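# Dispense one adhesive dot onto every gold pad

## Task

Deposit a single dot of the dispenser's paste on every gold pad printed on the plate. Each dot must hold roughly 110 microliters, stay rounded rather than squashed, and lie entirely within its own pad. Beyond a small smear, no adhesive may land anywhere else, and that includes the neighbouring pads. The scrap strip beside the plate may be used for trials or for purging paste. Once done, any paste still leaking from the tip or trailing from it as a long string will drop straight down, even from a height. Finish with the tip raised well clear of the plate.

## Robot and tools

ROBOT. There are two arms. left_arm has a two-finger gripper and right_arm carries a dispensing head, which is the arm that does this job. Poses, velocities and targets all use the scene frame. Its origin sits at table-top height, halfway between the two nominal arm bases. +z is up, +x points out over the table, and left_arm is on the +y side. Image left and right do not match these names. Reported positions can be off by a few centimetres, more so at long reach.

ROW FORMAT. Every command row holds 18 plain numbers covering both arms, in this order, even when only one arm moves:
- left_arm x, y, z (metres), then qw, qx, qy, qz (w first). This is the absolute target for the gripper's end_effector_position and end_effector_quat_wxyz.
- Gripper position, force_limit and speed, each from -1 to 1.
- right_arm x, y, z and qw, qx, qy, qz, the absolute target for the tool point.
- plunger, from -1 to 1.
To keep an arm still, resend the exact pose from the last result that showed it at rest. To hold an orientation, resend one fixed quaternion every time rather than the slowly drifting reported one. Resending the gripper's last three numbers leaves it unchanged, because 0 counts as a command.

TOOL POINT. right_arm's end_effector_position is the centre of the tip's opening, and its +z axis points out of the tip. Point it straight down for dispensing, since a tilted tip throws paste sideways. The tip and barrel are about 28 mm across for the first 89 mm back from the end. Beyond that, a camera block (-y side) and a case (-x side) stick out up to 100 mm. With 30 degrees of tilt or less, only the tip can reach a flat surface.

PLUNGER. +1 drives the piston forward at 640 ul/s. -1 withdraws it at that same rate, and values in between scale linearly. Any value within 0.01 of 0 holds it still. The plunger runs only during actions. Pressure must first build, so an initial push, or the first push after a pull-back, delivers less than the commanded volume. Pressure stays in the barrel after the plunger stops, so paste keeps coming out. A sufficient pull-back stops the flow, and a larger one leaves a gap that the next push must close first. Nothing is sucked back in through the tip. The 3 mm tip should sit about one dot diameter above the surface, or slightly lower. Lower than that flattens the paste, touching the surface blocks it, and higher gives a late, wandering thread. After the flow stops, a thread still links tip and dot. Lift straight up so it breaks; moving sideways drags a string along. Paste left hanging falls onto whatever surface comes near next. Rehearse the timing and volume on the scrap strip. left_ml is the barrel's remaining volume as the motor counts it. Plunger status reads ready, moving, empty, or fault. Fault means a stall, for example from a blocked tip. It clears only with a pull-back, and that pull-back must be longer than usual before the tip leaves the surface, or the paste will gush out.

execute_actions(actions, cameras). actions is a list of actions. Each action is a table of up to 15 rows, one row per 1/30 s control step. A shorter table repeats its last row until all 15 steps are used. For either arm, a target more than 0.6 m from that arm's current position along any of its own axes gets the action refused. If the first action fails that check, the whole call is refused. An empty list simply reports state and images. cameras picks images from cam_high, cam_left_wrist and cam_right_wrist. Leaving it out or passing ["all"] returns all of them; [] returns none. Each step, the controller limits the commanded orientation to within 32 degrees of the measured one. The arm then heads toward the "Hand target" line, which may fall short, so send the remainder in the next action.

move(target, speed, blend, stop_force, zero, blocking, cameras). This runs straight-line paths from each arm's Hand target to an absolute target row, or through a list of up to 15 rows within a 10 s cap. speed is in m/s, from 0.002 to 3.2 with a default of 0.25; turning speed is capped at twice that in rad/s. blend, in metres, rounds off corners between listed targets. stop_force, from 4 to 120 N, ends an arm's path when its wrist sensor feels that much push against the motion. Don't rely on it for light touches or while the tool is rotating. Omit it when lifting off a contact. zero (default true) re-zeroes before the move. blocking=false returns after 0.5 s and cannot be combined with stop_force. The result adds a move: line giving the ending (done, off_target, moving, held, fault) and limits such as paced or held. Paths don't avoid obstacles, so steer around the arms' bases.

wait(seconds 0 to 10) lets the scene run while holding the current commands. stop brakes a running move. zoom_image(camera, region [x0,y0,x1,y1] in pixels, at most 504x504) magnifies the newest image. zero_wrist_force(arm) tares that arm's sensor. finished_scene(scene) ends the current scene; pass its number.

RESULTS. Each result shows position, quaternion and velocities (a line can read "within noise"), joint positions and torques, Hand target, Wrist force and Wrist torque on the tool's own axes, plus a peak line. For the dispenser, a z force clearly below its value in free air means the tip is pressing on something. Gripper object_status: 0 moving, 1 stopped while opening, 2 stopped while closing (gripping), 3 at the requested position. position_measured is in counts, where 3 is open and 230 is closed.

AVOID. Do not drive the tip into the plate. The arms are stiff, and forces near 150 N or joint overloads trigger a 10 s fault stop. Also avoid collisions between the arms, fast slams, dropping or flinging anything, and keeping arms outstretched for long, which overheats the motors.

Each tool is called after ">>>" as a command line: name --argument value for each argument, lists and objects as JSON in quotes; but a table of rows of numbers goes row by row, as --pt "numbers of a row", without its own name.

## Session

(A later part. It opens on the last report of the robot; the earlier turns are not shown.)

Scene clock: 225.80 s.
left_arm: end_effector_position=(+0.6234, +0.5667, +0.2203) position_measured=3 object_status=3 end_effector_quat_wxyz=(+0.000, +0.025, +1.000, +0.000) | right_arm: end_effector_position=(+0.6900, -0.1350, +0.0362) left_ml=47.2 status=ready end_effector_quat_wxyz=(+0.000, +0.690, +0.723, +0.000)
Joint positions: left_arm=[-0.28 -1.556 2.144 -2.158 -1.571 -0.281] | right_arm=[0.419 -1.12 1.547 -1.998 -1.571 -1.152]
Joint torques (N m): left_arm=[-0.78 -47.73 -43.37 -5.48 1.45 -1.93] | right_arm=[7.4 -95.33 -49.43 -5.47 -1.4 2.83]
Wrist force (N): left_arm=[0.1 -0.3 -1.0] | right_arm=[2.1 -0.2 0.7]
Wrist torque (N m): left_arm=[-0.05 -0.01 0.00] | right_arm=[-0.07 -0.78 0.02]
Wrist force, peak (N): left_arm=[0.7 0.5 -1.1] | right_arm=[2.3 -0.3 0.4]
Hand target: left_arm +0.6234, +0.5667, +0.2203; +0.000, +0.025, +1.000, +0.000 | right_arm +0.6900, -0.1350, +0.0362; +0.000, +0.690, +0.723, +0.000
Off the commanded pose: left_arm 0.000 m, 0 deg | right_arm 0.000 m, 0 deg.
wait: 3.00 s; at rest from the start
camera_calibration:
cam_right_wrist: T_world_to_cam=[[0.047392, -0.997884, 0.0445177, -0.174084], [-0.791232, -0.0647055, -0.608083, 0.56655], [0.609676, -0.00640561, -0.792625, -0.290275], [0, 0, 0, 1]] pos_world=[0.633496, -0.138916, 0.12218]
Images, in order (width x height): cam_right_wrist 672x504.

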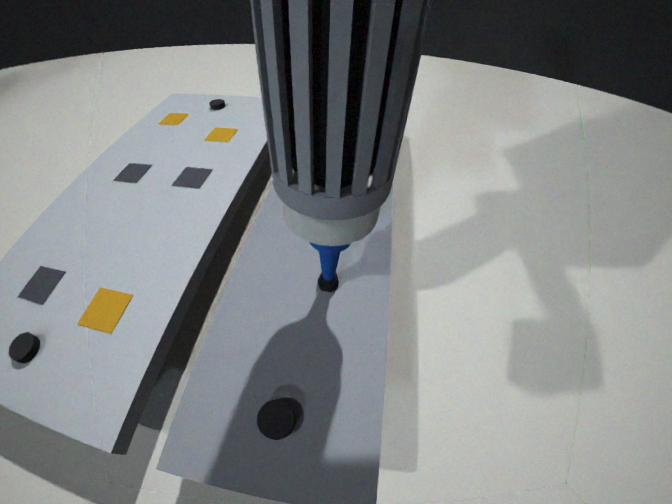

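>>> wait --seconds 5 --cameras '["cam_right_wrist"]'

>>> zoom_image --camera "cam_right_wrist" --region '[280, 230, 380, 305]'

>>> wait --seconds 10 --cameras '["cam_right_wrist"]'

>>> zoom_image --camera "cam_right_wrist" --region '[280, 230, 380, 305]'

Scene clock: 243.43 s.
left_arm: end_effector_position=(+0.6234, +0.5667, +0.2203) position_measured=3 object_status=3 end_effector_quat_wxyz=(+0.000, +0.025, +1.000, +0.000) | right_arm: end_effector_position=(+0.6900, -0.1350, +0.0362) left_ml=47.2 status=ready end_effector_quat_wxyz=(+0.000, +0.690, +0.723, +0.000)
Joint positions: left_arm=[-0.28 -1.556 2.144 -2.158 -1.571 -0.281] | right_arm=[0.419 -1.12 1.547 -1.998 -1.571 -1.152]
Joint torques (N m): left_arm=[-2.13 -48.46 -42.91 -5.61 1.5 -2.08] | right_arm=[-1.71 -92.56 -52.85 -5.52 -2.07 2.36]
Wrist force (N): left_arm=[0.2 0.0 -0.9] | right_arm=[2.1 -0.2 0.1]
Wrist torque (N m): left_arm=[0.01 -0.02 0.01] | right_arm=[-0.05 -0.78 0.02]
Wrist force, peak (N): left_arm=[0.8 -0.2 -1.0] | right_arm=[2.3 -0.1 0.3]
Hand target: left_arm +0.6234, +0.5667, +0.2203; +0.000, +0.025, +1.000, +0.000 | right_arm +0.6900, -0.1350, +0.0362; +0.000, +0.690, +0.723, +0.000
Off the commanded pose: left_arm 0.000 m, 0 deg | right_arm 0.000 m, 0 deg.
wait: 5.00 s; at rest from the start
camera_calibration:
cam_right_wrist: T_world_to_cam=[[0.047392, -0.997884, 0.0445177, -0.174084], [-0.791232, -0.0647055, -0.608083, 0.56655], [0.609676, -0.00640561, -0.792625, -0.290275], [0, 0, 0, 1]] pos_world=[0.633496, -0.138916, 0.12218]
Images, in order (width x height): cam_right_wrist 672x504.

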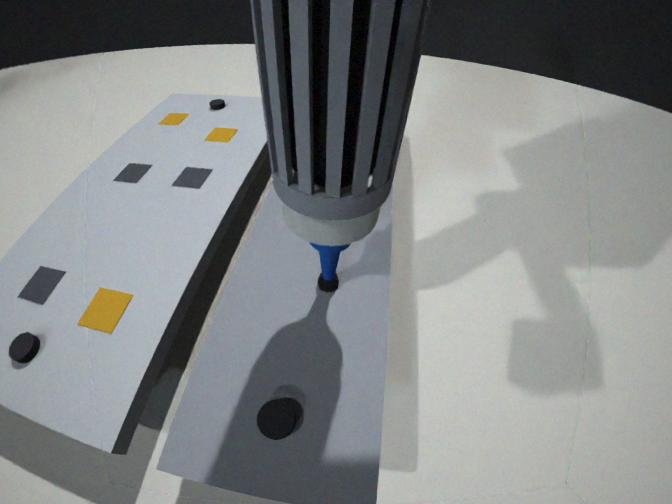

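Scaled by 5.040 from the camera's 672x504 image, which has a finer 960x720 frame.

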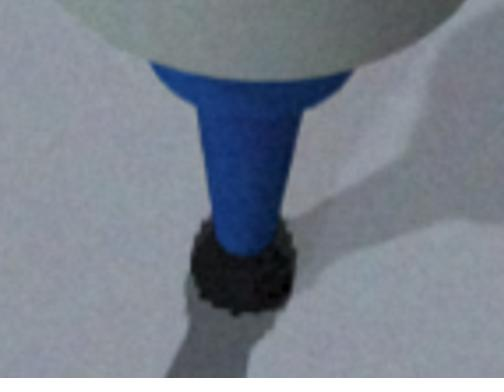

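Scene clock: 253.43 s.
left_arm: end_effector_position=(+0.6234, +0.5667, +0.2203) position_measured=3 object_status=3 end_effector_quat_wxyz=(+0.000, +0.025, +1.000, +0.000) | right_arm: end_effector_position=(+0.6900, -0.1350, +0.0362) left_ml=47.2 status=ready end_effector_quat_wxyz=(+0.000, +0.690, +0.723, +0.000)
Joint positions: left_arm=[-0.28 -1.556 2.144 -2.158 -1.571 -0.281] | right_arm=[0.419 -1.12 1.547 -1.998 -1.571 -1.152]
Joint torques (N m): left_arm=[-2.06 -47.04 -44.14 -5.78 1.52 -2.33] | right_arm=[-3.33 -90.94 -50.67 -5.65 -1.73 2.08]
Wrist force (N): left_arm=[0.2 0.2 -0.2] | right_arm=[2.0 -0.1 0.5]
Wrist torque (N m): left_arm=[0.03 -0.02 0.00] | right_arm=[-0.02 -0.76 0.02]
Wrist force, peak (N): left_arm=[0.9 -0.3 -1.1] | right_arm=[2.6 -0.1 0.4]
Hand target: left_arm +0.6234, +0.5667, +0.2203; +0.000, +0.025, +1.000, +0.000 | right_arm +0.6900, -0.1350, +0.0362; +0.000, +0.690, +0.723, +0.000
Off the commanded pose: left_arm 0.000 m, 0 deg | right_arm 0.000 m, 0 deg.
wait: 10.00 s; at rest by 0.17 s
camera_calibration:
cam_right_wrist: T_world_to_cam=[[0.047392, -0.997884, 0.0445177, -0.174084], [-0.791232, -0.0647055, -0.608083, 0.56655], [0.609676, -0.00640561, -0.792625, -0.290275], [0, 0, 0, 1]] pos_world=[0.633496, -0.138916, 0.12218]
Images, in order (width x height): cam_right_wrist 672x504.

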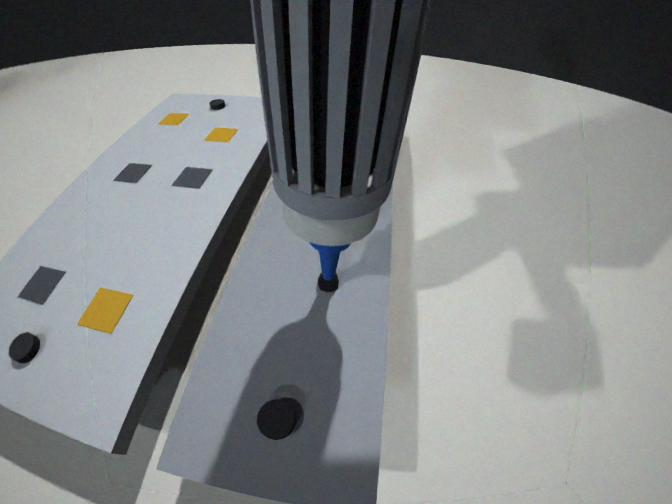

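Scaled by 5.040 from the camera's 672x504 image, which has a finer 960x720 frame.

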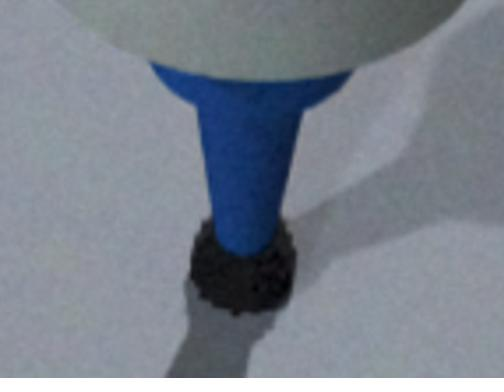

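>>> execute_actions --actions '[[[0.6234,0.5667,0.2203,0,0.025,1.0,0,1,1,1,0.69,-0.135,0.0362,0,0.69,0.723,0,-0.3125]]]' --cameras '[]'

>>> move --target '[0.6234,0.5667,0.2203,0,0.025,1.0,0,1,1,1,0.69,-0.135,0.07,0,0.69,0.723,0,0]' --speed 0.08 --cameras '["cam_right_wrist"]'

>>> zoom_image --camera "cam_right_wrist" --region '[230, 220, 430, 370]'

Scene clock: 295.77 s.
left_arm: end_effector_position=(+0.6234, +0.5667, +0.2203) position_measured=3 object_status=3 end_effector_quat_wxyz=(+0.000, +0.025, +1.000, +0.000) | right_arm: end_effector_position=(+0.6900, -0.1350, +0.0362) left_ml=47.3 status=ready end_effector_quat_wxyz=(+0.000, +0.690, +0.723, +0.000)
Joint positions: left_arm=[-0.28 -1.556 2.144 -2.158 -1.571 -0.281] | right_arm=[0.419 -1.12 1.547 -1.998 -1.571 -1.152]
Joint torques (N m): left_arm=[-0.48 -47.12 -41.63 -5.35 1.13 -2.05] | right_arm=[-12.75 -86.82 -44.16 -5.51 -2.05 0.37]
Wrist force (N): left_arm=[0.0 -0.4 -0.8] | right_arm=[1.7 0.1 0.3]
Wrist torque (N m): left_arm=[-0.06 0.01 0.00] | right_arm=[0.04 -0.66 0.02]
Wrist force, peak (N): left_arm=[0.7 0.2 -1.2] | right_arm=[2.5 -0.1 0.3]
Hand target: left_arm +0.6234, +0.5667, +0.2203; +0.000, +0.025, +1.000, +0.000 | right_arm +0.6900, -0.1350, +0.0362; +0.000, +0.690, +0.723, +0.000
Off the commanded pose: left_arm 0.000 m, 0 deg | right_arm 0.000 m, 0 deg.
No camera images: "cameras" was empty.

Scene clock: 296.53 s.
left_arm: end_effector_position=(+0.6234, +0.5667, +0.2203) position_measured=3 object_status=3 end_effector_quat_wxyz=(+0.000, +0.025, +1.000, +0.000) | right_arm: end_effector_position=(+0.6900, -0.1350, +0.0702) left_ml=47.3 status=ready end_effector_quat_wxyz=(+0.000, +0.690, +0.723, +0.000)
Joint positions: left_arm=[-0.28 -1.556 2.144 -2.158 -1.571 -0.281] | right_arm=[0.419 -1.141 1.515 -1.945 -1.571 -1.152]
Joint torques (N m): left_arm=[-0.11 -49.03 -41.23 -5.5 1.02 -2.26] | right_arm=[-11.45 -62.75 -39.94 -6.21 -1.69 -0.02]
Wrist force (N): left_arm=[0.3 -0.2 -0.9] | right_arm=[1.9 -0.1 0.5]
Wrist torque (N m): left_arm=[-0.02 -0.05 0.00] | right_arm=[-0.02 -0.73 0.02]
Wrist force, peak (N): left_arm=[0.3 0.2 -1.2] | right_arm=[1.9 -0.6 2.0]
Hand target: left_arm +0.6234, +0.5667, +0.2203; +0.000, +0.025, +1.000, +0.000 | right_arm +0.6900, -0.1350, +0.0700; +0.000, +0.690, +0.723, +0.000
Off the commanded pose: left_arm 0.000 m, 0 deg | right_arm 0.000 m, 0 deg.
move: done
camera_calibration:
cam_right_wrist: T_world_to_cam=[[0.0473828, -0.997884, 0.0445222, -0.175602], [-0.791147, -0.0647018, -0.608194, 0.587328], [0.609788, -0.00640571, -0.792539, -0.263391], [0, 0, 0, 1]] pos_world=[0.633596, -0.138916, 0.15628]
Images, in order (width x height): cam_right_wrist 672x504.

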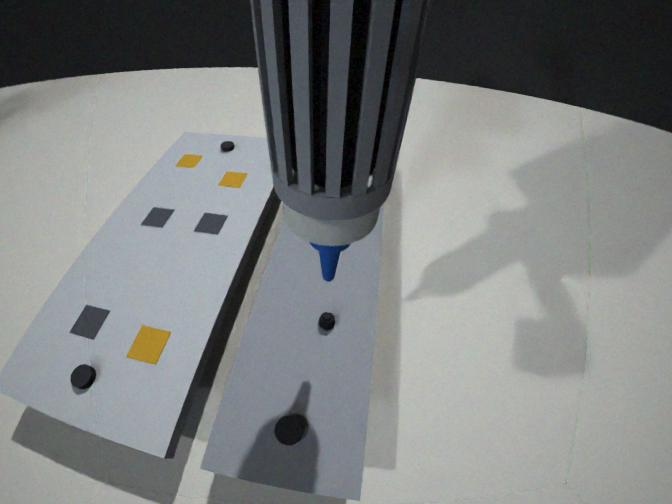

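Scaled by 2.520 from the camera's 672x504 image, which has a finer 960x720 frame.

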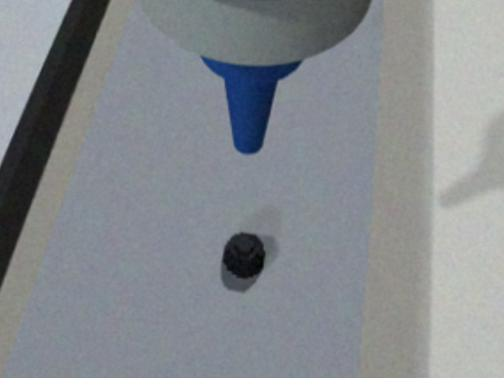

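>>> move --pt "0.6234 0.5667 0.2203 0 0.025 1.0 0 1 1 1 0.715 -0.135 0.05 0 0.69 0.723 0 0" --pt "0.6234 0.5667 0.2203 0 0.025 1.0 0 1 1 1 0.715 -0.135 0.0362 0 0.69 0.723 0 0" --speed 0.08 --cameras '[]'

>>> execute_actions --actions '[[[0.6234,0.5667,0.2203,0,0.025,1.0,0,1,1,1,0.715,-0.135,0.0362,0,0.69,0.723,0,0.65625]]]' --cameras '["cam_right_wrist"]'

>>> zoom_image --camera "cam_right_wrist" --region '[280, 230, 380, 305]'

>>> wait --seconds 2 --cameras '["cam_right_wrist"]'

>>> zoom_image --camera "cam_right_wrist" --region '[280, 230, 380, 305]'

>>> wait --seconds 3 --cameras '["cam_right_wrist"]'

>>> zoom_image --camera "cam_right_wrist" --region '[280, 230, 380, 305]'

>>> wait --seconds 5 --cameras '["cam_right_wrist"]'

>>> zoom_image --camera "cam_right_wrist" --region '[280, 230, 380, 305]'

>>> execute_actions --actions '[[[0.6234,0.5667,0.2203,0,0.025,1.0,0,1,1,1,0.715,-0.135,0.0362,0,0.69,0.723,0,-0.3125]]]' --cameras '[]'

>>> move --target '[0.6234,0.5667,0.2203,0,0.025,1.0,0,1,1,1,0.715,-0.135,0.07,0,0.69,0.723,0,0]' --speed 0.08 --cameras '["cam_right_wrist"]'

>>> zoom_image --camera "cam_right_wrist" --region '[230, 260, 430, 410]'

Scene clock: 325.93 s.
left_arm: end_effector_position=(+0.6234, +0.5667, +0.2203) position_measured=3 object_status=3 end_effector_quat_wxyz=(+0.000, +0.025, +1.000, +0.000) | right_arm: end_effector_position=(+0.7150, -0.1351, +0.0360) left_ml=47.3 status=ready end_effector_quat_wxyz=(+0.000, +0.690, +0.723, +0.000)
Joint positions: left_arm=[-0.28 -1.556 2.144 -2.158 -1.571 -0.281] | right_arm=[0.407 -1.089 1.501 -1.983 -1.571 -1.164]
Joint torques (N m): left_arm=[-0.54 -48.11 -39.95 -5.65 1.55 -2.56] | right_arm=[17.49 -100.81 -55.21 -1.38 -2.37 3.37]
Wrist force (N): left_arm=[0.4 -0.1 -0.8] | right_arm=[1.9 -0.1 0.1]
Wrist torque (N m): left_arm=[-0.01 -0.05 0.00] | right_arm=[-0.05 -0.71 0.02]
Wrist force, peak (N): left_arm=[0.6 -0.1 -1.4] | right_arm=[2.5 -1.7 -0.1]
Hand target: left_arm +0.6234, +0.5667, +0.2203; +0.000, +0.025, +1.000, +0.000 | right_arm +0.7150, -0.1350, +0.0362; +0.000, +0.690, +0.723, +0.000
Off the commanded pose: left_arm 0.000 m, 0 deg | right_arm 0.000 m, 0 deg.
move: done
No camera images: "cameras" was empty.

Scene clock: 326.67 s.
left_arm: end_effector_position=(+0.6234, +0.5667, +0.2203) position_measured=3 object_status=3 end_effector_quat_wxyz=(+0.000, +0.025, +1.000, +0.000) | right_arm: end_effector_position=(+0.7150, -0.1350, +0.0362) left_ml=47.1 status=ready end_effector_quat_wxyz=(+0.000, +0.690, +0.723, +0.000)
Joint positions: left_arm=[-0.28 -1.556 2.144 -2.158 -1.571 -0.281] | right_arm=[0.407 -1.089 1.501 -1.982 -1.571 -1.164]
Joint torques (N m): left_arm=[0.52 -48.07 -39.56 -5.6 1.39 -2.39] | right_arm=[17.37 -101.01 -52.59 -1.8 -2.27 4.11]
Wrist force (N): left_arm=[0.3 -0.2 -1.1] | right_arm=[1.9 -0.2 0.3]
Wrist torque (N m): left_arm=[-0.04 -0.04 0.00] | right_arm=[-0.05 -0.72 0.02]
Wrist force, peak (N): left_arm=[0.6 0.0 -1.3] | right_arm=[2.2 -0.2 0.2]
Hand target: left_arm +0.6234, +0.5667, +0.2203; +0.000, +0.025, +1.000, +0.000 | right_arm +0.7150, -0.1350, +0.0362; +0.000, +0.690, +0.723, +0.000
Off the commanded pose: left_arm 0.000 m, 0 deg | right_arm 0.000 m, 0 deg.
camera_calibration:
cam_right_wrist: T_world_to_cam=[[0.047392, -0.997884, 0.0445177, -0.175273], [-0.791232, -0.0647055, -0.608083, 0.586391], [0.609676, -0.00640561, -0.792625, -0.305437], [0, 0, 0, 1]] pos_world=[0.658496, -0.138916, 0.12228]
Images, in order (width x height): cam_right_wrist 672x504.

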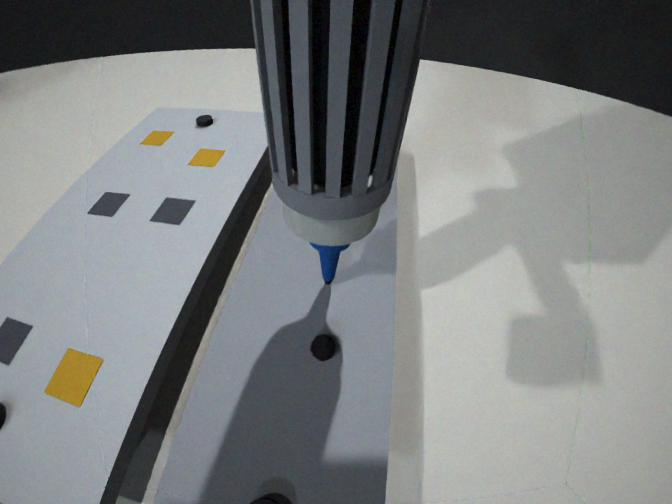

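Scaled by 5.040 from the camera's 672x504 image, which has a finer 960x720 frame.

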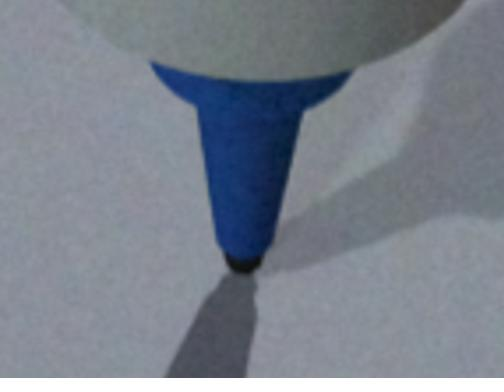

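Scene clock: 328.67 s.
left_arm: end_effector_position=(+0.6234, +0.5667, +0.2203) position_measured=3 object_status=3 end_effector_quat_wxyz=(+0.000, +0.025, +1.000, +0.000) | right_arm: end_effector_position=(+0.7150, -0.1350, +0.0362) left_ml=47.1 status=ready end_effector_quat_wxyz=(+0.000, +0.690, +0.723, +0.000)
Joint positions: left_arm=[-0.28 -1.556 2.144 -2.158 -1.571 -0.281] | right_arm=[0.407 -1.089 1.501 -1.982 -1.571 -1.164]
Joint torques (N m): left_arm=[-0.33 -48.88 -40.64 -5.49 1.3 -2.24] | right_arm=[15.16 -102.04 -48.63 -2.69 -1.96 3.98]
Wrist force (N): left_arm=[0.4 -0.1 -1.0] | right_arm=[1.8 -0.3 0.4]
Wrist torque (N m): left_arm=[-0.01 -0.06 0.00] | right_arm=[-0.12 -0.67 0.02]
Wrist force, peak (N): left_arm=[0.3 0.1 -1.2] | right_arm=[2.4 -0.2 0.5]
Hand target: left_arm +0.6234, +0.5667, +0.2203; +0.000, +0.025, +1.000, +0.000 | right_arm +0.7150, -0.1350, +0.0362; +0.000, +0.690, +0.723, +0.000
Off the commanded pose: left_arm 0.000 m, 0 deg | right_arm 0.000 m, 0 deg.
wait: 2.00 s; at rest by 0.17 s
camera_calibration:
cam_right_wrist: T_world_to_cam=[[0.047392, -0.997884, 0.0445177, -0.175273], [-0.791232, -0.0647055, -0.608083, 0.586391], [0.609676, -0.00640561, -0.792625, -0.305437], [0, 0, 0, 1]] pos_world=[0.658496, -0.138916, 0.12228]
Images, in order (width x height): cam_right_wrist 672x504.

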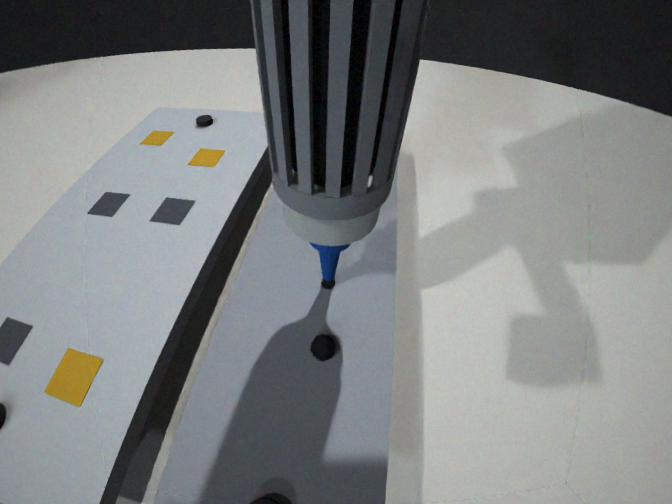

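Scaled by 5.040 from the camera's 672x504 image, which has a finer 960x720 frame.

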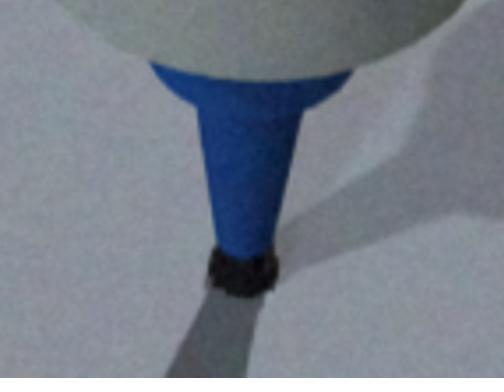

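Scene clock: 331.67 s.
left_arm: end_effector_position=(+0.6234, +0.5667, +0.2203) position_measured=3 object_status=3 end_effector_quat_wxyz=(+0.000, +0.025, +1.000, +0.000) | right_arm: end_effector_position=(+0.7150, -0.1350, +0.0362) left_ml=47.1 status=ready end_effector_quat_wxyz=(+0.000, +0.690, +0.723, +0.000)
Joint positions: left_arm=[-0.28 -1.556 2.144 -2.158 -1.571 -0.281] | right_arm=[0.407 -1.089 1.501 -1.982 -1.571 -1.164]
Joint torques (N m): left_arm=[0.18 -47.6 -40.11 -5.4 1.37 -2.43] | right_arm=[14.67 -101.41 -43.49 -4.1 -2.04 3.78]
Wrist force (N): left_arm=[0.3 0.0 -0.7] | right_arm=[2.2 -0.4 0.5]
Wrist torque (N m): left_arm=[0.00 -0.04 0.00] | right_arm=[-0.13 -0.82 0.02]
Wrist force, peak (N): left_arm=[0.8 -0.1 -1.2] | right_arm=[2.3 -0.2 0.2]
Hand target: left_arm +0.6234, +0.5667, +0.2203; +0.000, +0.025, +1.000, +0.000 | right_arm +0.7150, -0.1350, +0.0362; +0.000, +0.690, +0.723, +0.000
Off the commanded pose: left_arm 0.000 m, 0 deg | right_arm 0.000 m, 0 deg.
wait: 3.00 s; at rest by 0.17 s
camera_calibration:
cam_right_wrist: T_world_to_cam=[[0.047392, -0.997884, 0.0445177, -0.175273], [-0.791232, -0.0647055, -0.608083, 0.586391], [0.609676, -0.00640561, -0.792625, -0.305437], [0, 0, 0, 1]] pos_world=[0.658496, -0.138916, 0.12228]
Images, in order (width x height): cam_right_wrist 672x504.

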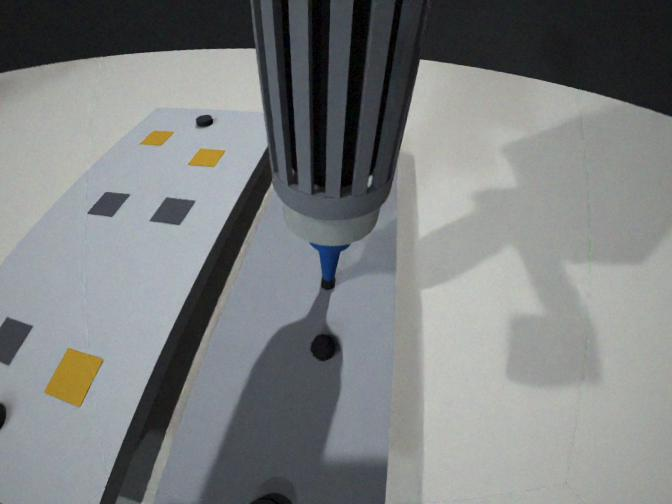

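Scaled by 5.040 from the camera's 672x504 image, which has a finer 960x720 frame.

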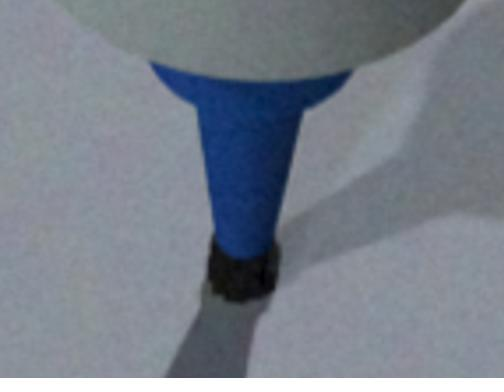

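Scene clock: 336.67 s.
left_arm: end_effector_position=(+0.6234, +0.5667, +0.2203) position_measured=3 object_status=3 end_effector_quat_wxyz=(+0.000, +0.025, +1.000, +0.000) | right_arm: end_effector_position=(+0.7150, -0.1350, +0.0362) left_ml=47.1 status=ready end_effector_quat_wxyz=(+0.000, +0.690, +0.723, +0.000)
Joint positions: left_arm=[-0.28 -1.556 2.144 -2.158 -1.571 -0.281] | right_arm=[0.407 -1.089 1.501 -1.982 -1.571 -1.164]
Joint torques (N m): left_arm=[1.34 -49.42 -40.31 -5.54 1.32 -2.06] | right_arm=[12.33 -98.68 -44.17 -5.51 -2.23 3.26]
Wrist force (N): left_arm=[0.5 0.1 -0.7] | right_arm=[1.8 -0.4 0.3]
Wrist torque (N m): left_arm=[0.02 -0.08 0.00] | right_arm=[-0.15 -0.68 0.02]
Wrist force, peak (N): left_arm=[0.5 -0.1 -1.6] | right_arm=[2.3 0.1 0.3]
Hand target: left_arm +0.6234, +0.5667, +0.2203; +0.000, +0.025, +1.000, +0.000 | right_arm +0.7150, -0.1350, +0.0362; +0.000, +0.690, +0.723, +0.000
Off the commanded pose: left_arm 0.000 m, 0 deg | right_arm 0.000 m, 0 deg.
wait: 5.00 s; at rest by 0.17 s
camera_calibration:
cam_right_wrist: T_world_to_cam=[[0.047392, -0.997884, 0.0445177, -0.175269], [-0.791232, -0.0647055, -0.608083, 0.586331], [0.609676, -0.00640561, -0.792625, -0.305517], [0, 0, 0, 1]] pos_world=[0.658496, -0.138916, 0.12218]
Images, in order (width x height): cam_right_wrist 672x504.

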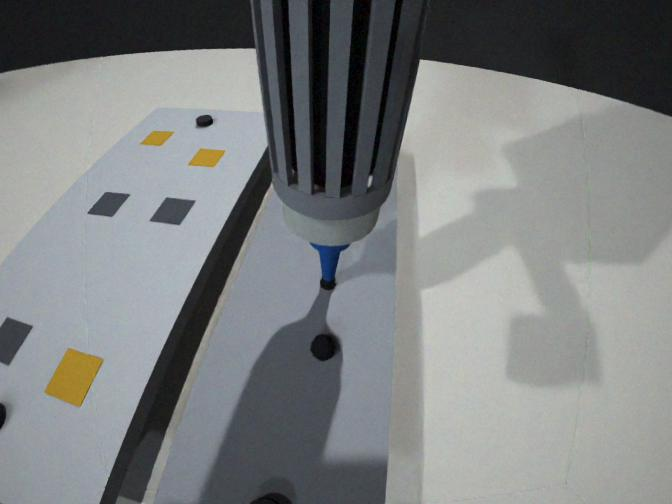

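Scaled by 5.040 from the camera's 672x504 image, which has a finer 960x720 frame.

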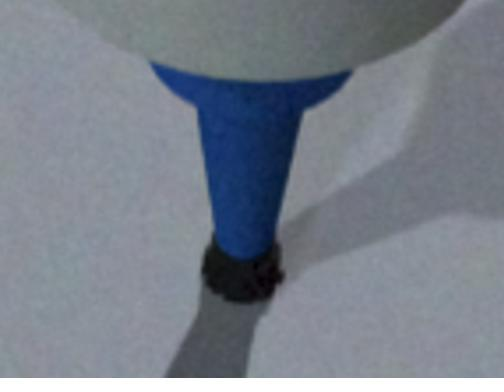

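Scene clock: 337.40 s.
left_arm: end_effector_position=(+0.6234, +0.5667, +0.2203) position_measured=3 object_status=3 end_effector_quat_wxyz=(+0.000, +0.025, +1.000, +0.000) | right_arm: end_effector_position=(+0.7150, -0.1350, +0.0362) left_ml=47.2 status=ready end_effector_quat_wxyz=(+0.000, +0.690, +0.723, +0.000)
Joint positions: left_arm=[-0.28 -1.556 2.144 -2.158 -1.571 -0.281] | right_arm=[0.407 -1.089 1.501 -1.982 -1.571 -1.164]
Joint torques (N m): left_arm=[0.82 -48.99 -39.54 -5.29 1.11 -2.14] | right_arm=[15.08 -99.17 -44.39 -5.18 -2.35 3.4]
Wrist force (N): left_arm=[0.5 -0.1 -0.9] | right_arm=[1.9 -0.2 0.4]
Wrist torque (N m): left_arm=[-0.01 -0.07 0.00] | right_arm=[-0.07 -0.71 0.03]
Wrist force, peak (N): left_arm=[0.3 -0.2 -1.2] | right_arm=[2.2 -0.4 0.4]
Hand target: left_arm +0.6234, +0.5667, +0.2203; +0.000, +0.025, +1.000, +0.000 | right_arm +0.7150, -0.1350, +0.0362; +0.000, +0.690, +0.723, +0.000
Off the commanded pose: left_arm 0.000 m, 0 deg | right_arm 0.000 m, 0 deg.
No camera images: "cameras" was empty.

Scene clock: 338.17 s.
left_arm: end_effector_position=(+0.6234, +0.5667, +0.2203) position_measured=3 object_status=3 end_effector_quat_wxyz=(+0.000, +0.025, +1.000, +0.000) | right_arm: end_effector_position=(+0.7150, -0.1350, +0.0702) left_ml=47.2 status=ready end_effector_quat_wxyz=(+0.000, +0.690, +0.723, +0.000) end_effector_velocity=(+0.001, +0.001, -0.002) end_effector_angular_velocity=(+0.001, -0.002, +0.001)
Joint positions: left_arm=[-0.28 -1.556 2.144 -2.158 -1.571 -0.281] | right_arm=[0.407 -1.11 1.469 -1.929 -1.571 -1.164]
Joint velocities: left_arm=[within noise] | right_arm=[0.001 0.001 0.002 -0.005 0 -0.001]
Joint torques (N m): left_arm=[2.74 -47.55 -40.46 -5.35 1.36 -2.38] | right_arm=[13.91 -65.23 -41.58 -6.95 -1.64 3.27]
Wrist force (N): left_arm=[0.2 0.1 -0.9] | right_arm=[1.7 -0.1 0.5]
Wrist torque (N m): left_arm=[0.02 -0.02 0.00] | right_arm=[-0.06 -0.63 0.04]
Wrist force, peak (N): left_arm=[0.4 -0.2 -1.2] | right_arm=[1.7 -0.3 2.0]
Hand target: left_arm +0.6234, +0.5667, +0.2203; +0.000, +0.025, +1.000, +0.000 | right_arm +0.7150, -0.1350, +0.0700; +0.000, +0.690, +0.723, +0.000
Off the commanded pose: left_arm 0.000 m, 0 deg | right_arm 0.000 m, 0 deg.
move: done
camera_calibration:
cam_right_wrist: T_world_to_cam=[[0.0473828, -0.997884, 0.0445222, -0.176786], [-0.791147, -0.0647018, -0.608194, 0.607107], [0.609788, -0.00640571, -0.792539, -0.278636], [0, 0, 0, 1]] pos_world=[0.658596, -0.138916, 0.15628]
Images, in order (width x height): cam_right_wrist 672x504.

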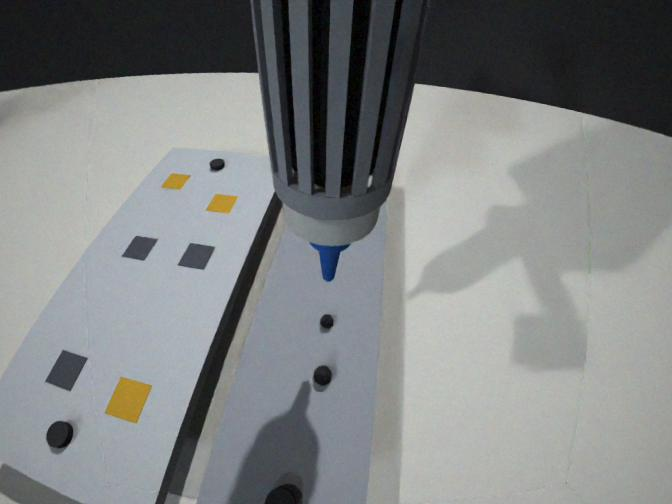

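Scaled by 2.520 from the camera's 672x504 image, which has a finer 960x720 frame.

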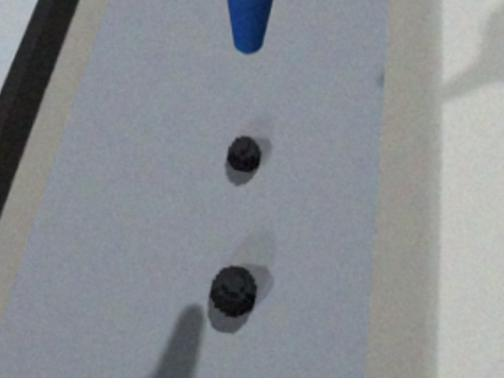

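>>> move --pt "0.6234 0.5667 0.2203 0 0.025 1.0 0 1 1 1 0.737 -0.135 0.05 0 0.69 0.723 0 0" --pt "0.6234 0.5667 0.2203 0 0.025 1.0 0 1 1 1 0.737 -0.135 0.0362 0 0.69 0.723 0 0" --speed 0.08 --cameras '[]'

>>> execute_actions --actions '[[[0.6234,0.5667,0.2203,0,0.025,1.0,0,1,1,1,0.737,-0.135,0.0362,0,0.69,0.723,0,0.8125]]]' --cameras '[]'

>>> wait --seconds 5 --cameras '["cam_right_wrist"]'

>>> zoom_image --camera "cam_right_wrist" --region '[280, 230, 380, 305]'

>>> execute_actions --actions '[[[0.6234,0.5667,0.2203,0,0.025,1.0,0,1,1,1,0.737,-0.135,0.0362,0,0.69,0.723,0,-0.46875]]]' --cameras '[]'

>>> move --pt "0.6234 0.5667 0.2203 0 0.025 1.0 0 1 1 1 0.737 -0.135 0.06 0 0.69 0.723 0 0" --pt "0.6234 0.5667 0.2203 0 0.025 1.0 0 1 1 1 0.76 -0.135 0.05 0 0.69 0.723 0 0" --pt "0.6234 0.5667 0.2203 0 0.025 1.0 0 1 1 1 0.76 -0.135 0.0362 0 0.69 0.723 0 0" --speed 0.08 --cameras '[]'

>>> execute_actions --actions '[[[0.6234,0.5667,0.2203,0,0.025,1.0,0,1,1,1,0.76,-0.135,0.0362,0,0.69,0.723,0,0.8125]]]' --cameras '[]'

>>> wait --seconds 5 --cameras '["cam_right_wrist"]'

>>> zoom_image --camera "cam_right_wrist" --region '[280, 230, 380, 305]'

>>> execute_actions --actions '[[[0.6234,0.5667,0.2203,0,0.025,1.0,0,1,1,1,0.76,-0.135,0.0362,0,0.69,0.723,0,-0.46875]]]' --cameras '[]'

>>> move --target '[0.6234,0.5667,0.2203,0,0.025,1.0,0,1,1,1,0.76,-0.135,0.07,0,0.69,0.723,0,0]' --speed 0.08 --cameras '["cam_right_wrist"]'

>>> zoom_image --camera "cam_right_wrist" --region '[230, 260, 430, 410]'

Scene clock: 414.70 s.
left_arm: end_effector_position=(+0.6234, +0.5667, +0.2203) position_measured=3 object_status=3 end_effector_quat_wxyz=(+0.000, +0.025, +1.000, +0.000) | right_arm: end_effector_position=(+0.7370, -0.1351, +0.0360) left_ml=47.2 status=ready end_effector_quat_wxyz=(+0.000, +0.690, +0.723, +0.000)
Joint positions: left_arm=[-0.28 -1.556 2.144 -2.158 -1.571 -0.281] | right_arm=[0.397 -1.062 1.459 -1.967 -1.571 -1.174]
Joint torques (N m): left_arm=[-0.56 -47.83 -35.14 -4.96 1.49 -1.95] | right_arm=[14.01 -102.4 -54.64 -1.5 -2.36 3.61]
Wrist force (N): left_arm=[0.3 0.0 -1.3] | right_arm=[1.8 -0.2 0.1]
Wrist torque (N m): left_arm=[0.01 -0.05 0.00] | right_arm=[-0.08 -0.67 0.03]
Wrist force, peak (N): left_arm=[0.2 0.0 -1.8] | right_arm=[2.3 -1.6 -0.4]
Hand target: left_arm +0.6234, +0.5667, +0.2203; +0.000, +0.025, +1.000, +0.000 | right_arm +0.7370, -0.1350, +0.0362; +0.000, +0.690, +0.723, +0.000
Off the commanded pose: left_arm 0.000 m, 0 deg | right_arm 0.000 m, 0 deg.
move: done
No camera images: "cameras" was empty.

Scene clock: 415.43 s.
left_arm: end_effector_position=(+0.6234, +0.5667, +0.2203) position_measured=3 object_status=3 end_effector_quat_wxyz=(+0.000, +0.025, +1.000, +0.000) | right_arm: end_effector_position=(+0.7370, -0.1350, +0.0362) left_ml=47.0 status=ready end_effector_quat_wxyz=(+0.000, +0.690, +0.723, +0.000)
Joint positions: left_arm=[-0.28 -1.556 2.144 -2.158 -1.571 -0.281] | right_arm=[0.397 -1.062 1.459 -1.967 -1.571 -1.174]
Joint torques (N m): left_arm=[0.05 -47.75 -34.96 -5.38 1.48 -2.28] | right_arm=[17.81 -103.03 -53.21 -1.85 -1.77 4.14]
Wrist force (N): left_arm=[0.4 -0.2 -1.3] | right_arm=[1.9 0.0 0.3]
Wrist torque (N m): left_arm=[-0.03 -0.06 0.00] | right_arm=[-0.01 -0.70 0.04]
Wrist force, peak (N): left_arm=[0.1 -0.1 -1.5] | right_arm=[2.2 -0.1 0.2]
Hand target: left_arm +0.6234, +0.5667, +0.2203; +0.000, +0.025, +1.000, +0.000 | right_arm +0.7370, -0.1350, +0.0362; +0.000, +0.690, +0.723, +0.000
Off the commanded pose: left_arm 0.000 m, 0 deg | right_arm 0.000 m, 0 deg.
No camera images: "cameras" was empty.

Scene clock: 420.43 s.
left_arm: end_effector_position=(+0.6234, +0.5667, +0.2203) position_measured=3 object_status=3 end_effector_quat_wxyz=(+0.000, +0.025, +1.000, +0.000) | right_arm: end_effector_position=(+0.7370, -0.1350, +0.0362) left_ml=47.0 status=ready end_effector_quat_wxyz=(+0.000, +0.690, +0.723, +0.000)
Joint positions: left_arm=[-0.28 -1.556 2.144 -2.158 -1.571 -0.281] | right_arm=[0.397 -1.062 1.459 -1.967 -1.571 -1.174]
Joint torques (N m): left_arm=[0.14 -47.88 -35.38 -5.33 1.09 -2.26] | right_arm=[14.42 -102.46 -43.57 -4.03 -1.71 4.05]
Wrist force (N): left_arm=[0.4 0.4 -1.2] | right_arm=[2.2 -0.4 0.4]
Wrist torque (N m): left_arm=[0.07 -0.05 0.01] | right_arm=[-0.13 -0.81 0.04]
Wrist force, peak (N): left_arm=[0.0 -0.1 -1.7] | right_arm=[2.2 -0.5 0.0]
Hand target: left_arm +0.6234, +0.5667, +0.2203; +0.000, +0.025, +1.000, +0.000 | right_arm +0.7370, -0.1350, +0.0362; +0.000, +0.690, +0.723, +0.000
Off the commanded pose: left_arm 0.000 m, 0 deg | right_arm 0.000 m, 0 deg.
wait: 5.00 s; at rest by 0.17 s
camera_calibration:
cam_right_wrist: T_world_to_cam=[[0.047392, -0.997884, 0.0445177, -0.176316], [-0.791232, -0.0647055, -0.608083, 0.603798], [0.609676, -0.00640561, -0.792625, -0.31885], [0, 0, 0, 1]] pos_world=[0.680496, -0.138916, 0.12228]
Images, in order (width x height): cam_right_wrist 672x504.

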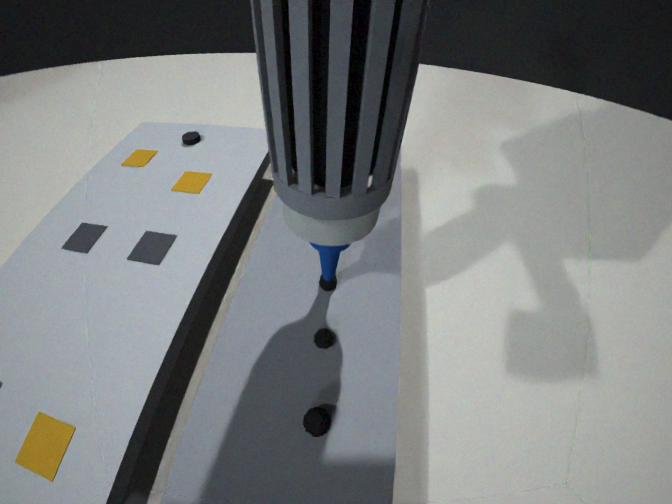

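Scaled by 5.040 from the camera's 672x504 image, which has a finer 960x720 frame.

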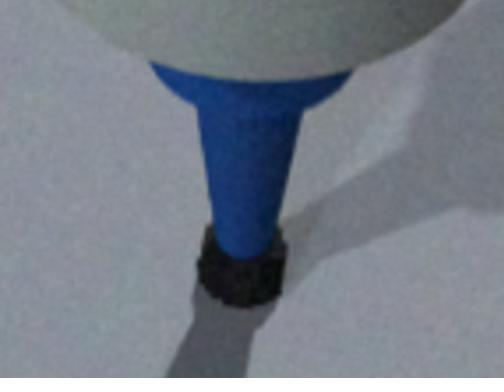

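Scene clock: 421.17 s.
left_arm: end_effector_position=(+0.6234, +0.5667, +0.2203) position_measured=3 object_status=3 end_effector_quat_wxyz=(+0.000, +0.025, +1.000, +0.000) | right_arm: end_effector_position=(+0.7370, -0.1350, +0.0362) left_ml=47.1 status=ready end_effector_quat_wxyz=(+0.000, +0.690, +0.723, +0.000)
Joint positions: left_arm=[-0.28 -1.556 2.144 -2.158 -1.571 -0.281] | right_arm=[0.397 -1.062 1.459 -1.967 -1.571 -1.174]
Joint torques (N m): left_arm=[0.48 -47.48 -35.47 -5.6 1.16 -1.9] | right_arm=[14.05 -101.55 -43.43 -4.5 -1.53 4.06]
Wrist force (N): left_arm=[0.3 -0.4 -1.3] | right_arm=[1.9 0.0 0.5]
Wrist torque (N m): left_arm=[-0.06 -0.04 0.00] | right_arm=[0.01 -0.69 0.03]
Wrist force, peak (N): left_arm=[0.4 0.4 -1.5] | right_arm=[2.4 -0.1 0.3]
Hand target: left_arm +0.6234, +0.5667, +0.2203; +0.000, +0.025, +1.000, +0.000 | right_arm +0.7370, -0.1350, +0.0362; +0.000, +0.690, +0.723, +0.000
Off the commanded pose: left_arm 0.000 m, 0 deg | right_arm 0.000 m, 0 deg.
No camera images: "cameras" was empty.

Scene clock: 422.33 s.
left_arm: end_effector_position=(+0.6234, +0.5667, +0.2203) position_measured=3 object_status=3 end_effector_quat_wxyz=(+0.000, +0.025, +1.000, +0.000) | right_arm: end_effector_position=(+0.7600, -0.1351, +0.0360) left_ml=47.1 status=ready end_effector_quat_wxyz=(+0.000, +0.690, +0.723, +0.000)
Joint positions: left_arm=[-0.28 -1.556 2.144 -2.158 -1.571 -0.281] | right_arm=[0.386 -1.033 1.413 -1.951 -1.571 -1.185]
Joint torques (N m): left_arm=[-0.29 -48.56 -35.32 -5.11 1.19 -2.23] | right_arm=[17.47 -104.07 -54.47 -1.71 -1.1 3.71]
Wrist force (N): left_arm=[0.0 -0.2 -0.8] | right_arm=[2.0 0.0 0.4]
Wrist torque (N m): left_arm=[-0.02 0.02 0.00] | right_arm=[0.00 -0.73 0.03]
Wrist force, peak (N): left_arm=[0.6 -0.1 -1.3] | right_arm=[2.5 -1.5 -1.2]
Hand target: left_arm +0.6234, +0.5667, +0.2203; +0.000, +0.025, +1.000, +0.000 | right_arm +0.7600, -0.1350, +0.0362; +0.000, +0.690, +0.723, +0.000
Off the commanded pose: left_arm 0.000 m, 0 deg | right_arm 0.000 m, 0 deg.
move: done
No camera images: "cameras" was empty.

Scene clock: 423.07 s.
left_arm: end_effector_position=(+0.6234, +0.5667, +0.2203) position_measured=3 object_status=3 end_effector_quat_wxyz=(+0.000, +0.025, +1.000, +0.000) | right_arm: end_effector_position=(+0.7600, -0.1350, +0.0362) left_ml=46.9 status=ready end_effector_quat_wxyz=(+0.000, +0.690, +0.723, +0.000)
Joint positions: left_arm=[-0.28 -1.556 2.144 -2.158 -1.571 -0.281] | right_arm=[0.386 -1.033 1.413 -1.951 -1.571 -1.184]
Joint torques (N m): left_arm=[1.42 -47.2 -35.2 -5.38 0.92 -1.77] | right_arm=[17 -106.89 -53.73 -1.86 -1.08 3.72]
Wrist force (N): left_arm=[0.3 -0.2 -1.1] | right_arm=[1.9 -0.2 0.1]
Wrist torque (N m): left_arm=[-0.03 -0.03 0.00] | right_arm=[-0.07 -0.70 0.03]
Wrist force, peak (N): left_arm=[0.4 -0.1 -1.6] | right_arm=[2.3 -0.2 0.4]
Hand target: left_arm +0.6234, +0.5667, +0.2203; +0.000, +0.025, +1.000, +0.000 | right_arm +0.7600, -0.1350, +0.0362; +0.000, +0.690, +0.723, +0.000
Off the commanded pose: left_arm 0.000 m, 0 deg | right_arm 0.000 m, 0 deg.
No camera images: "cameras" was empty.

Scene clock: 428.07 s.
left_arm: end_effector_position=(+0.6234, +0.5667, +0.2203) position_measured=3 object_status=3 end_effector_quat_wxyz=(+0.000, +0.025, +1.000, +0.000) | right_arm: end_effector_position=(+0.7600, -0.1350, +0.0362) left_ml=46.9 status=ready end_effector_quat_wxyz=(+0.000, +0.690, +0.723, +0.000)
Joint positions: left_arm=[-0.28 -1.556 2.144 -2.158 -1.571 -0.281] | right_arm=[0.386 -1.033 1.413 -1.951 -1.571 -1.184]
Joint torques (N m): left_arm=[0.11 -46.85 -35.88 -5.33 0.99 -2.08] | right_arm=[15.5 -106.06 -43.76 -3.47 -0.75 3.73]
Wrist force (N): left_arm=[0.0 -0.3 -1.2] | right_arm=[1.8 0.0 0.1]
Wrist torque (N m): left_arm=[-0.04 0.02 0.00] | right_arm=[-0.02 -0.64 0.03]
Wrist force, peak (N): left_arm=[0.7 0.0 -1.4] | right_arm=[2.3 -0.3 0.6]
Hand target: left_arm +0.6234, +0.5667, +0.2203; +0.000, +0.025, +1.000, +0.000 | right_arm +0.7600, -0.1350, +0.0362; +0.000, +0.690, +0.723, +0.000
Off the commanded pose: left_arm 0.000 m, 0 deg | right_arm 0.000 m, 0 deg.
wait: 5.00 s; at rest by 0.17 s
camera_calibration:
cam_right_wrist: T_world_to_cam=[[0.047392, -0.997884, 0.0445177, -0.177406], [-0.791232, -0.0647055, -0.608083, 0.621997], [0.609676, -0.00640561, -0.792625, -0.332873], [0, 0, 0, 1]] pos_world=[0.703496, -0.138916, 0.12228]
Images, in order (width x height): cam_right_wrist 672x504.

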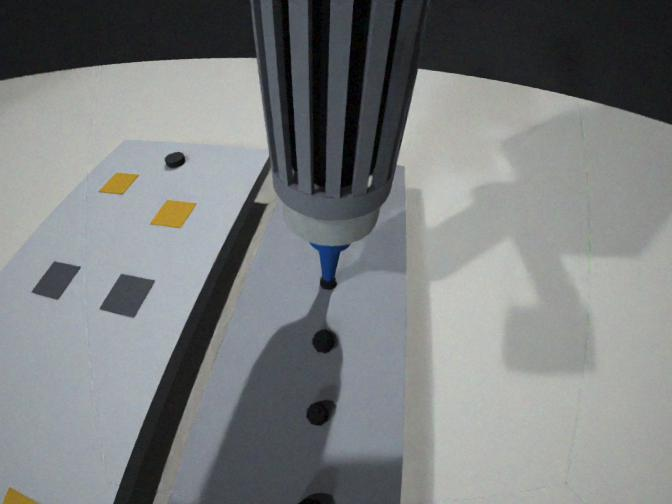

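Scaled by 5.040 from the camera's 672x504 image, which has a finer 960x720 frame.

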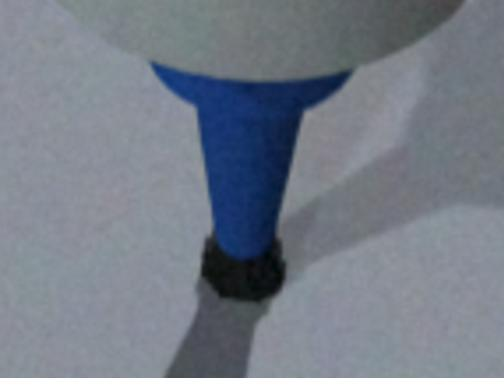

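Scene clock: 428.80 s.
left_arm: end_effector_position=(+0.6234, +0.5667, +0.2203) position_measured=3 object_status=3 end_effector_quat_wxyz=(+0.000, +0.025, +1.000, +0.000) | right_arm: end_effector_position=(+0.7600, -0.1350, +0.0362) left_ml=47.0 status=ready end_effector_quat_wxyz=(+0.000, +0.690, +0.723, +0.000)
Joint positions: left_arm=[-0.28 -1.556 2.144 -2.158 -1.571 -0.281] | right_arm=[0.386 -1.033 1.413 -1.951 -1.571 -1.184]
Joint torques (N m): left_arm=[-1.05 -48.63 -35.51 -5.33 1.31 -2.11] | right_arm=[14.82 -104.24 -43.24 -3.88 -0.4 3.64]
Wrist force (N): left_arm=[0.1 -0.1 -1.3] | right_arm=[1.9 -0.2 0.3]
Wrist torque (N m): left_arm=[-0.01 -0.01 0.00] | right_arm=[-0.09 -0.68 0.03]
Wrist force, peak (N): left_arm=[0.2 -0.3 -1.4] | right_arm=[2.4 -0.1 0.3]
Hand target: left_arm +0.6234, +0.5667, +0.2203; +0.000, +0.025, +1.000, +0.000 | right_arm +0.7600, -0.1350, +0.0362; +0.000, +0.690, +0.723, +0.000
Off the commanded pose: left_arm 0.000 m, 0 deg | right_arm 0.000 m, 0 deg.
No camera images: "cameras" was empty.

Scene clock: 429.57 s.
left_arm: end_effector_position=(+0.6234, +0.5667, +0.2203) position_measured=3 object_status=3 end_effector_quat_wxyz=(+0.000, +0.025, +1.000, +0.000) | right_arm: end_effector_position=(+0.7600, -0.1350, +0.0703) left_ml=47.0 status=ready end_effector_quat_wxyz=(+0.000, +0.690, +0.723, +0.000)
Joint positions: left_arm=[-0.28 -1.556 2.144 -2.158 -1.571 -0.281] | right_arm=[0.386 -1.053 1.38 -1.898 -1.571 -1.184]
Joint torques (N m): left_arm=[-1.27 -47.4 -35.13 -5.44 1.14 -1.85] | right_arm=[15.12 -73.73 -41.4 -6.96 0.06 3.7]
Wrist force (N): left_arm=[0.0 -0.1 -1.2] | right_arm=[2.2 -0.2 0.7]
Wrist torque (N m): left_arm=[-0.02 0.01 0.00] | right_arm=[-0.08 -0.79 0.02]
Wrist force, peak (N): left_arm=[0.4 0.0 -1.5] | right_arm=[1.9 -0.3 1.8]
Hand target: left_arm +0.6234, +0.5667, +0.2203; +0.000, +0.025, +1.000, +0.000 | right_arm +0.7600, -0.1350, +0.0700; +0.000, +0.690, +0.723, +0.000
Off the commanded pose: left_arm 0.000 m, 0 deg | right_arm 0.000 m, 0 deg.
move: done
camera_calibration:
cam_right_wrist: T_world_to_cam=[[0.0473828, -0.997884, 0.0445222, -0.178918], [-0.791147, -0.0647018, -0.608194, 0.642709], [0.609788, -0.00640571, -0.792539, -0.306076], [0, 0, 0, 1]] pos_world=[0.703596, -0.138916, 0.15628]
Images, in order (width x height): cam_right_wrist 672x504.

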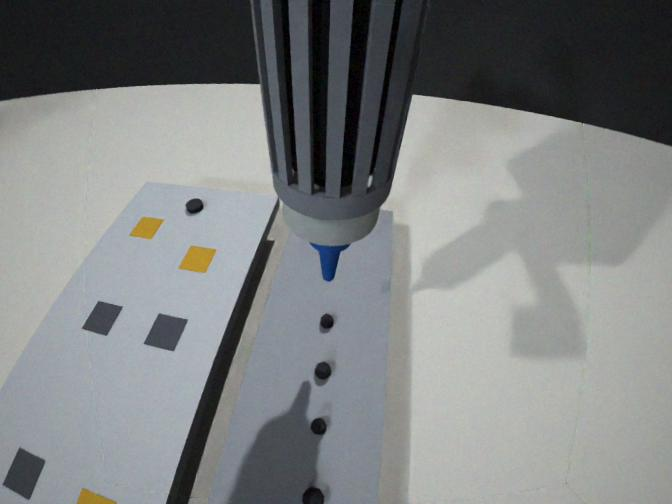

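Scaled by 2.520 from the camera's 672x504 image, which has a finer 960x720 frame.

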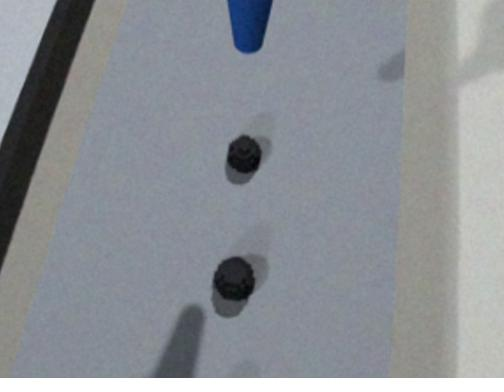

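>>> move --pt "0.6234 0.5667 0.2203 0 0.025 1.0 0 1 1 1 0.70 -0.10 0.07 0 0.69 0.723 0 0" --pt "0.6234 0.5667 0.2203 0 0.025 1.0 0 1 1 1 0.70 -0.10 0.05 0 0.69 0.723 0 0" --speed 0.15 --cameras '["cam_right_wrist"]'

>>> zoom_image --camera "cam_right_wrist" --region '[380, 190, 540, 310]'

>>> zoom_image --camera "cam_right_wrist" --region '[420, 230, 520, 305]'

Scene clock: 480.03 s.
left_arm: end_effector_position=(+0.6234, +0.5667, +0.2203) position_measured=3 object_status=3 end_effector_quat_wxyz=(+0.000, +0.025, +1.000, +0.000) | right_arm: end_effector_position=(+0.6999, -0.0999, +0.0499) left_ml=47.0 status=ready end_effector_quat_wxyz=(+0.000, +0.690, +0.723, +0.000)
Joint positions: left_arm=[-0.28 -1.556 2.144 -2.158 -1.571 -0.281] | right_arm=[0.448 -1.083 1.466 -1.953 -1.571 -1.123]
Joint torques (N m): left_arm=[1.14 -49.29 -38.25 -5.2 0.92 -1.71] | right_arm=[-18.23 -97.51 -53.7 -2.43 -2.46 -3.18]
Wrist force (N): left_arm=[0.5 0.2 -1.2] | right_arm=[1.6 -0.3 0.5]
Wrist torque (N m): left_arm=[0.04 -0.07 0.00] | right_arm=[-0.12 -0.63 0.03]
Wrist force, peak (N): left_arm=[-0.1 0.1 -1.9] | right_arm=[3.0 -2.3 0.2]
Hand target: left_arm +0.6234, +0.5667, +0.2203; +0.000, +0.025, +1.000, +0.000 | right_arm +0.7000, -0.1000, +0.0500; +0.000, +0.690, +0.723, +0.000
Off the commanded pose: left_arm 0.000 m, 0 deg | right_arm 0.000 m, 0 deg.
move: done
camera_calibration:
cam_right_wrist: T_world_to_cam=[[0.0473974, -0.997884, 0.0445102, -0.140249], [-0.791318, -0.0647043, -0.607972, 0.585158], [0.609565, -0.00640549, -0.79271, -0.285126], [0, 0, 0, 1]] pos_world=[0.643496, -0.103916, 0.13598]
Images, in order (width x height): cam_right_wrist 672x504.

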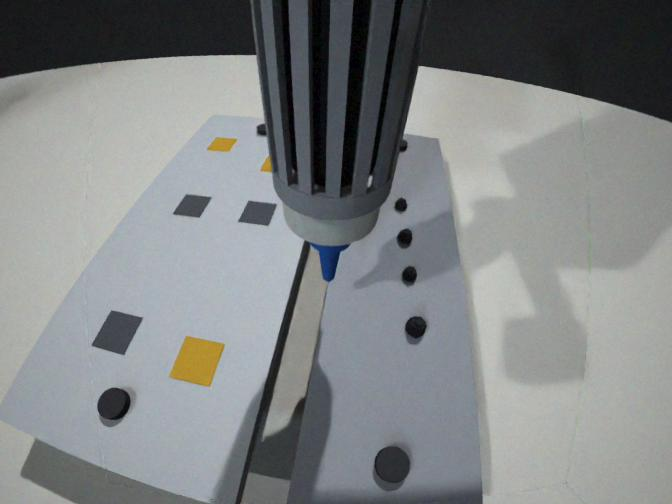

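Scaled by 3.150 from the camera's 672x504 image, which has a finer 960x720 frame.

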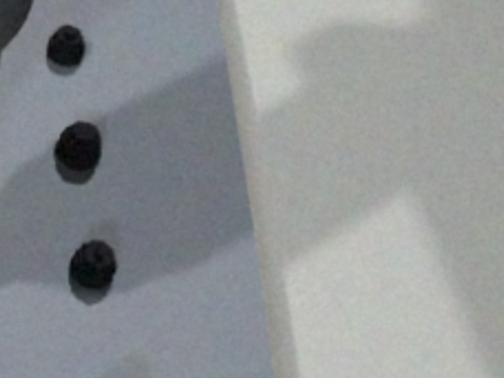

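Scaled by 5.040 from the camera's 672x504 image, which has a finer 960x720 frame.

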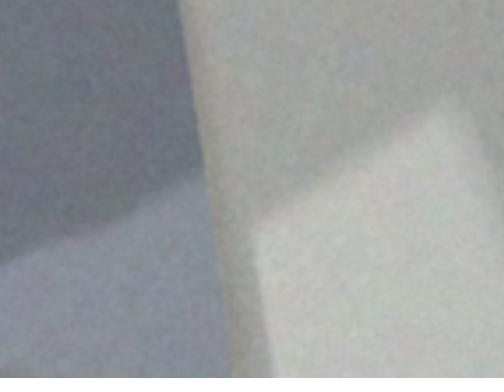

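>>> zoom_image --camera "cam_right_wrist" --region '[380, 190, 440, 250]'

>>> zoom_image --camera "cam_right_wrist" --region '[380, 250, 460, 350]'

Scaled by 8.400 from the camera's 672x504 image, which has a finer 960x720 frame.

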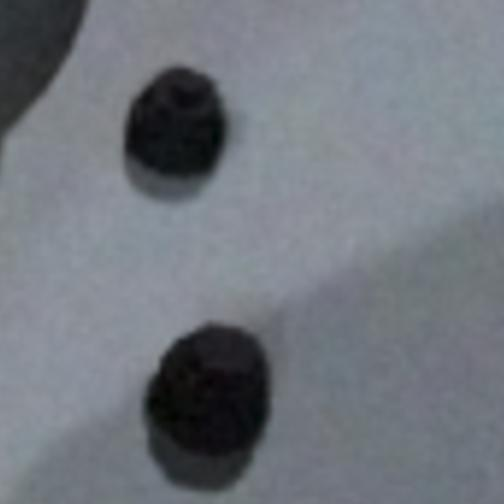

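Scaled by 5.040 from the camera's 672x504 image, which has a finer 960x720 frame.

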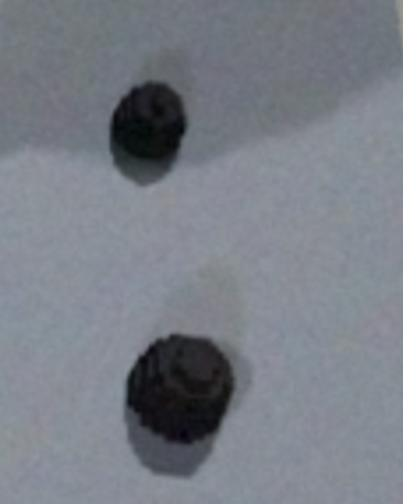

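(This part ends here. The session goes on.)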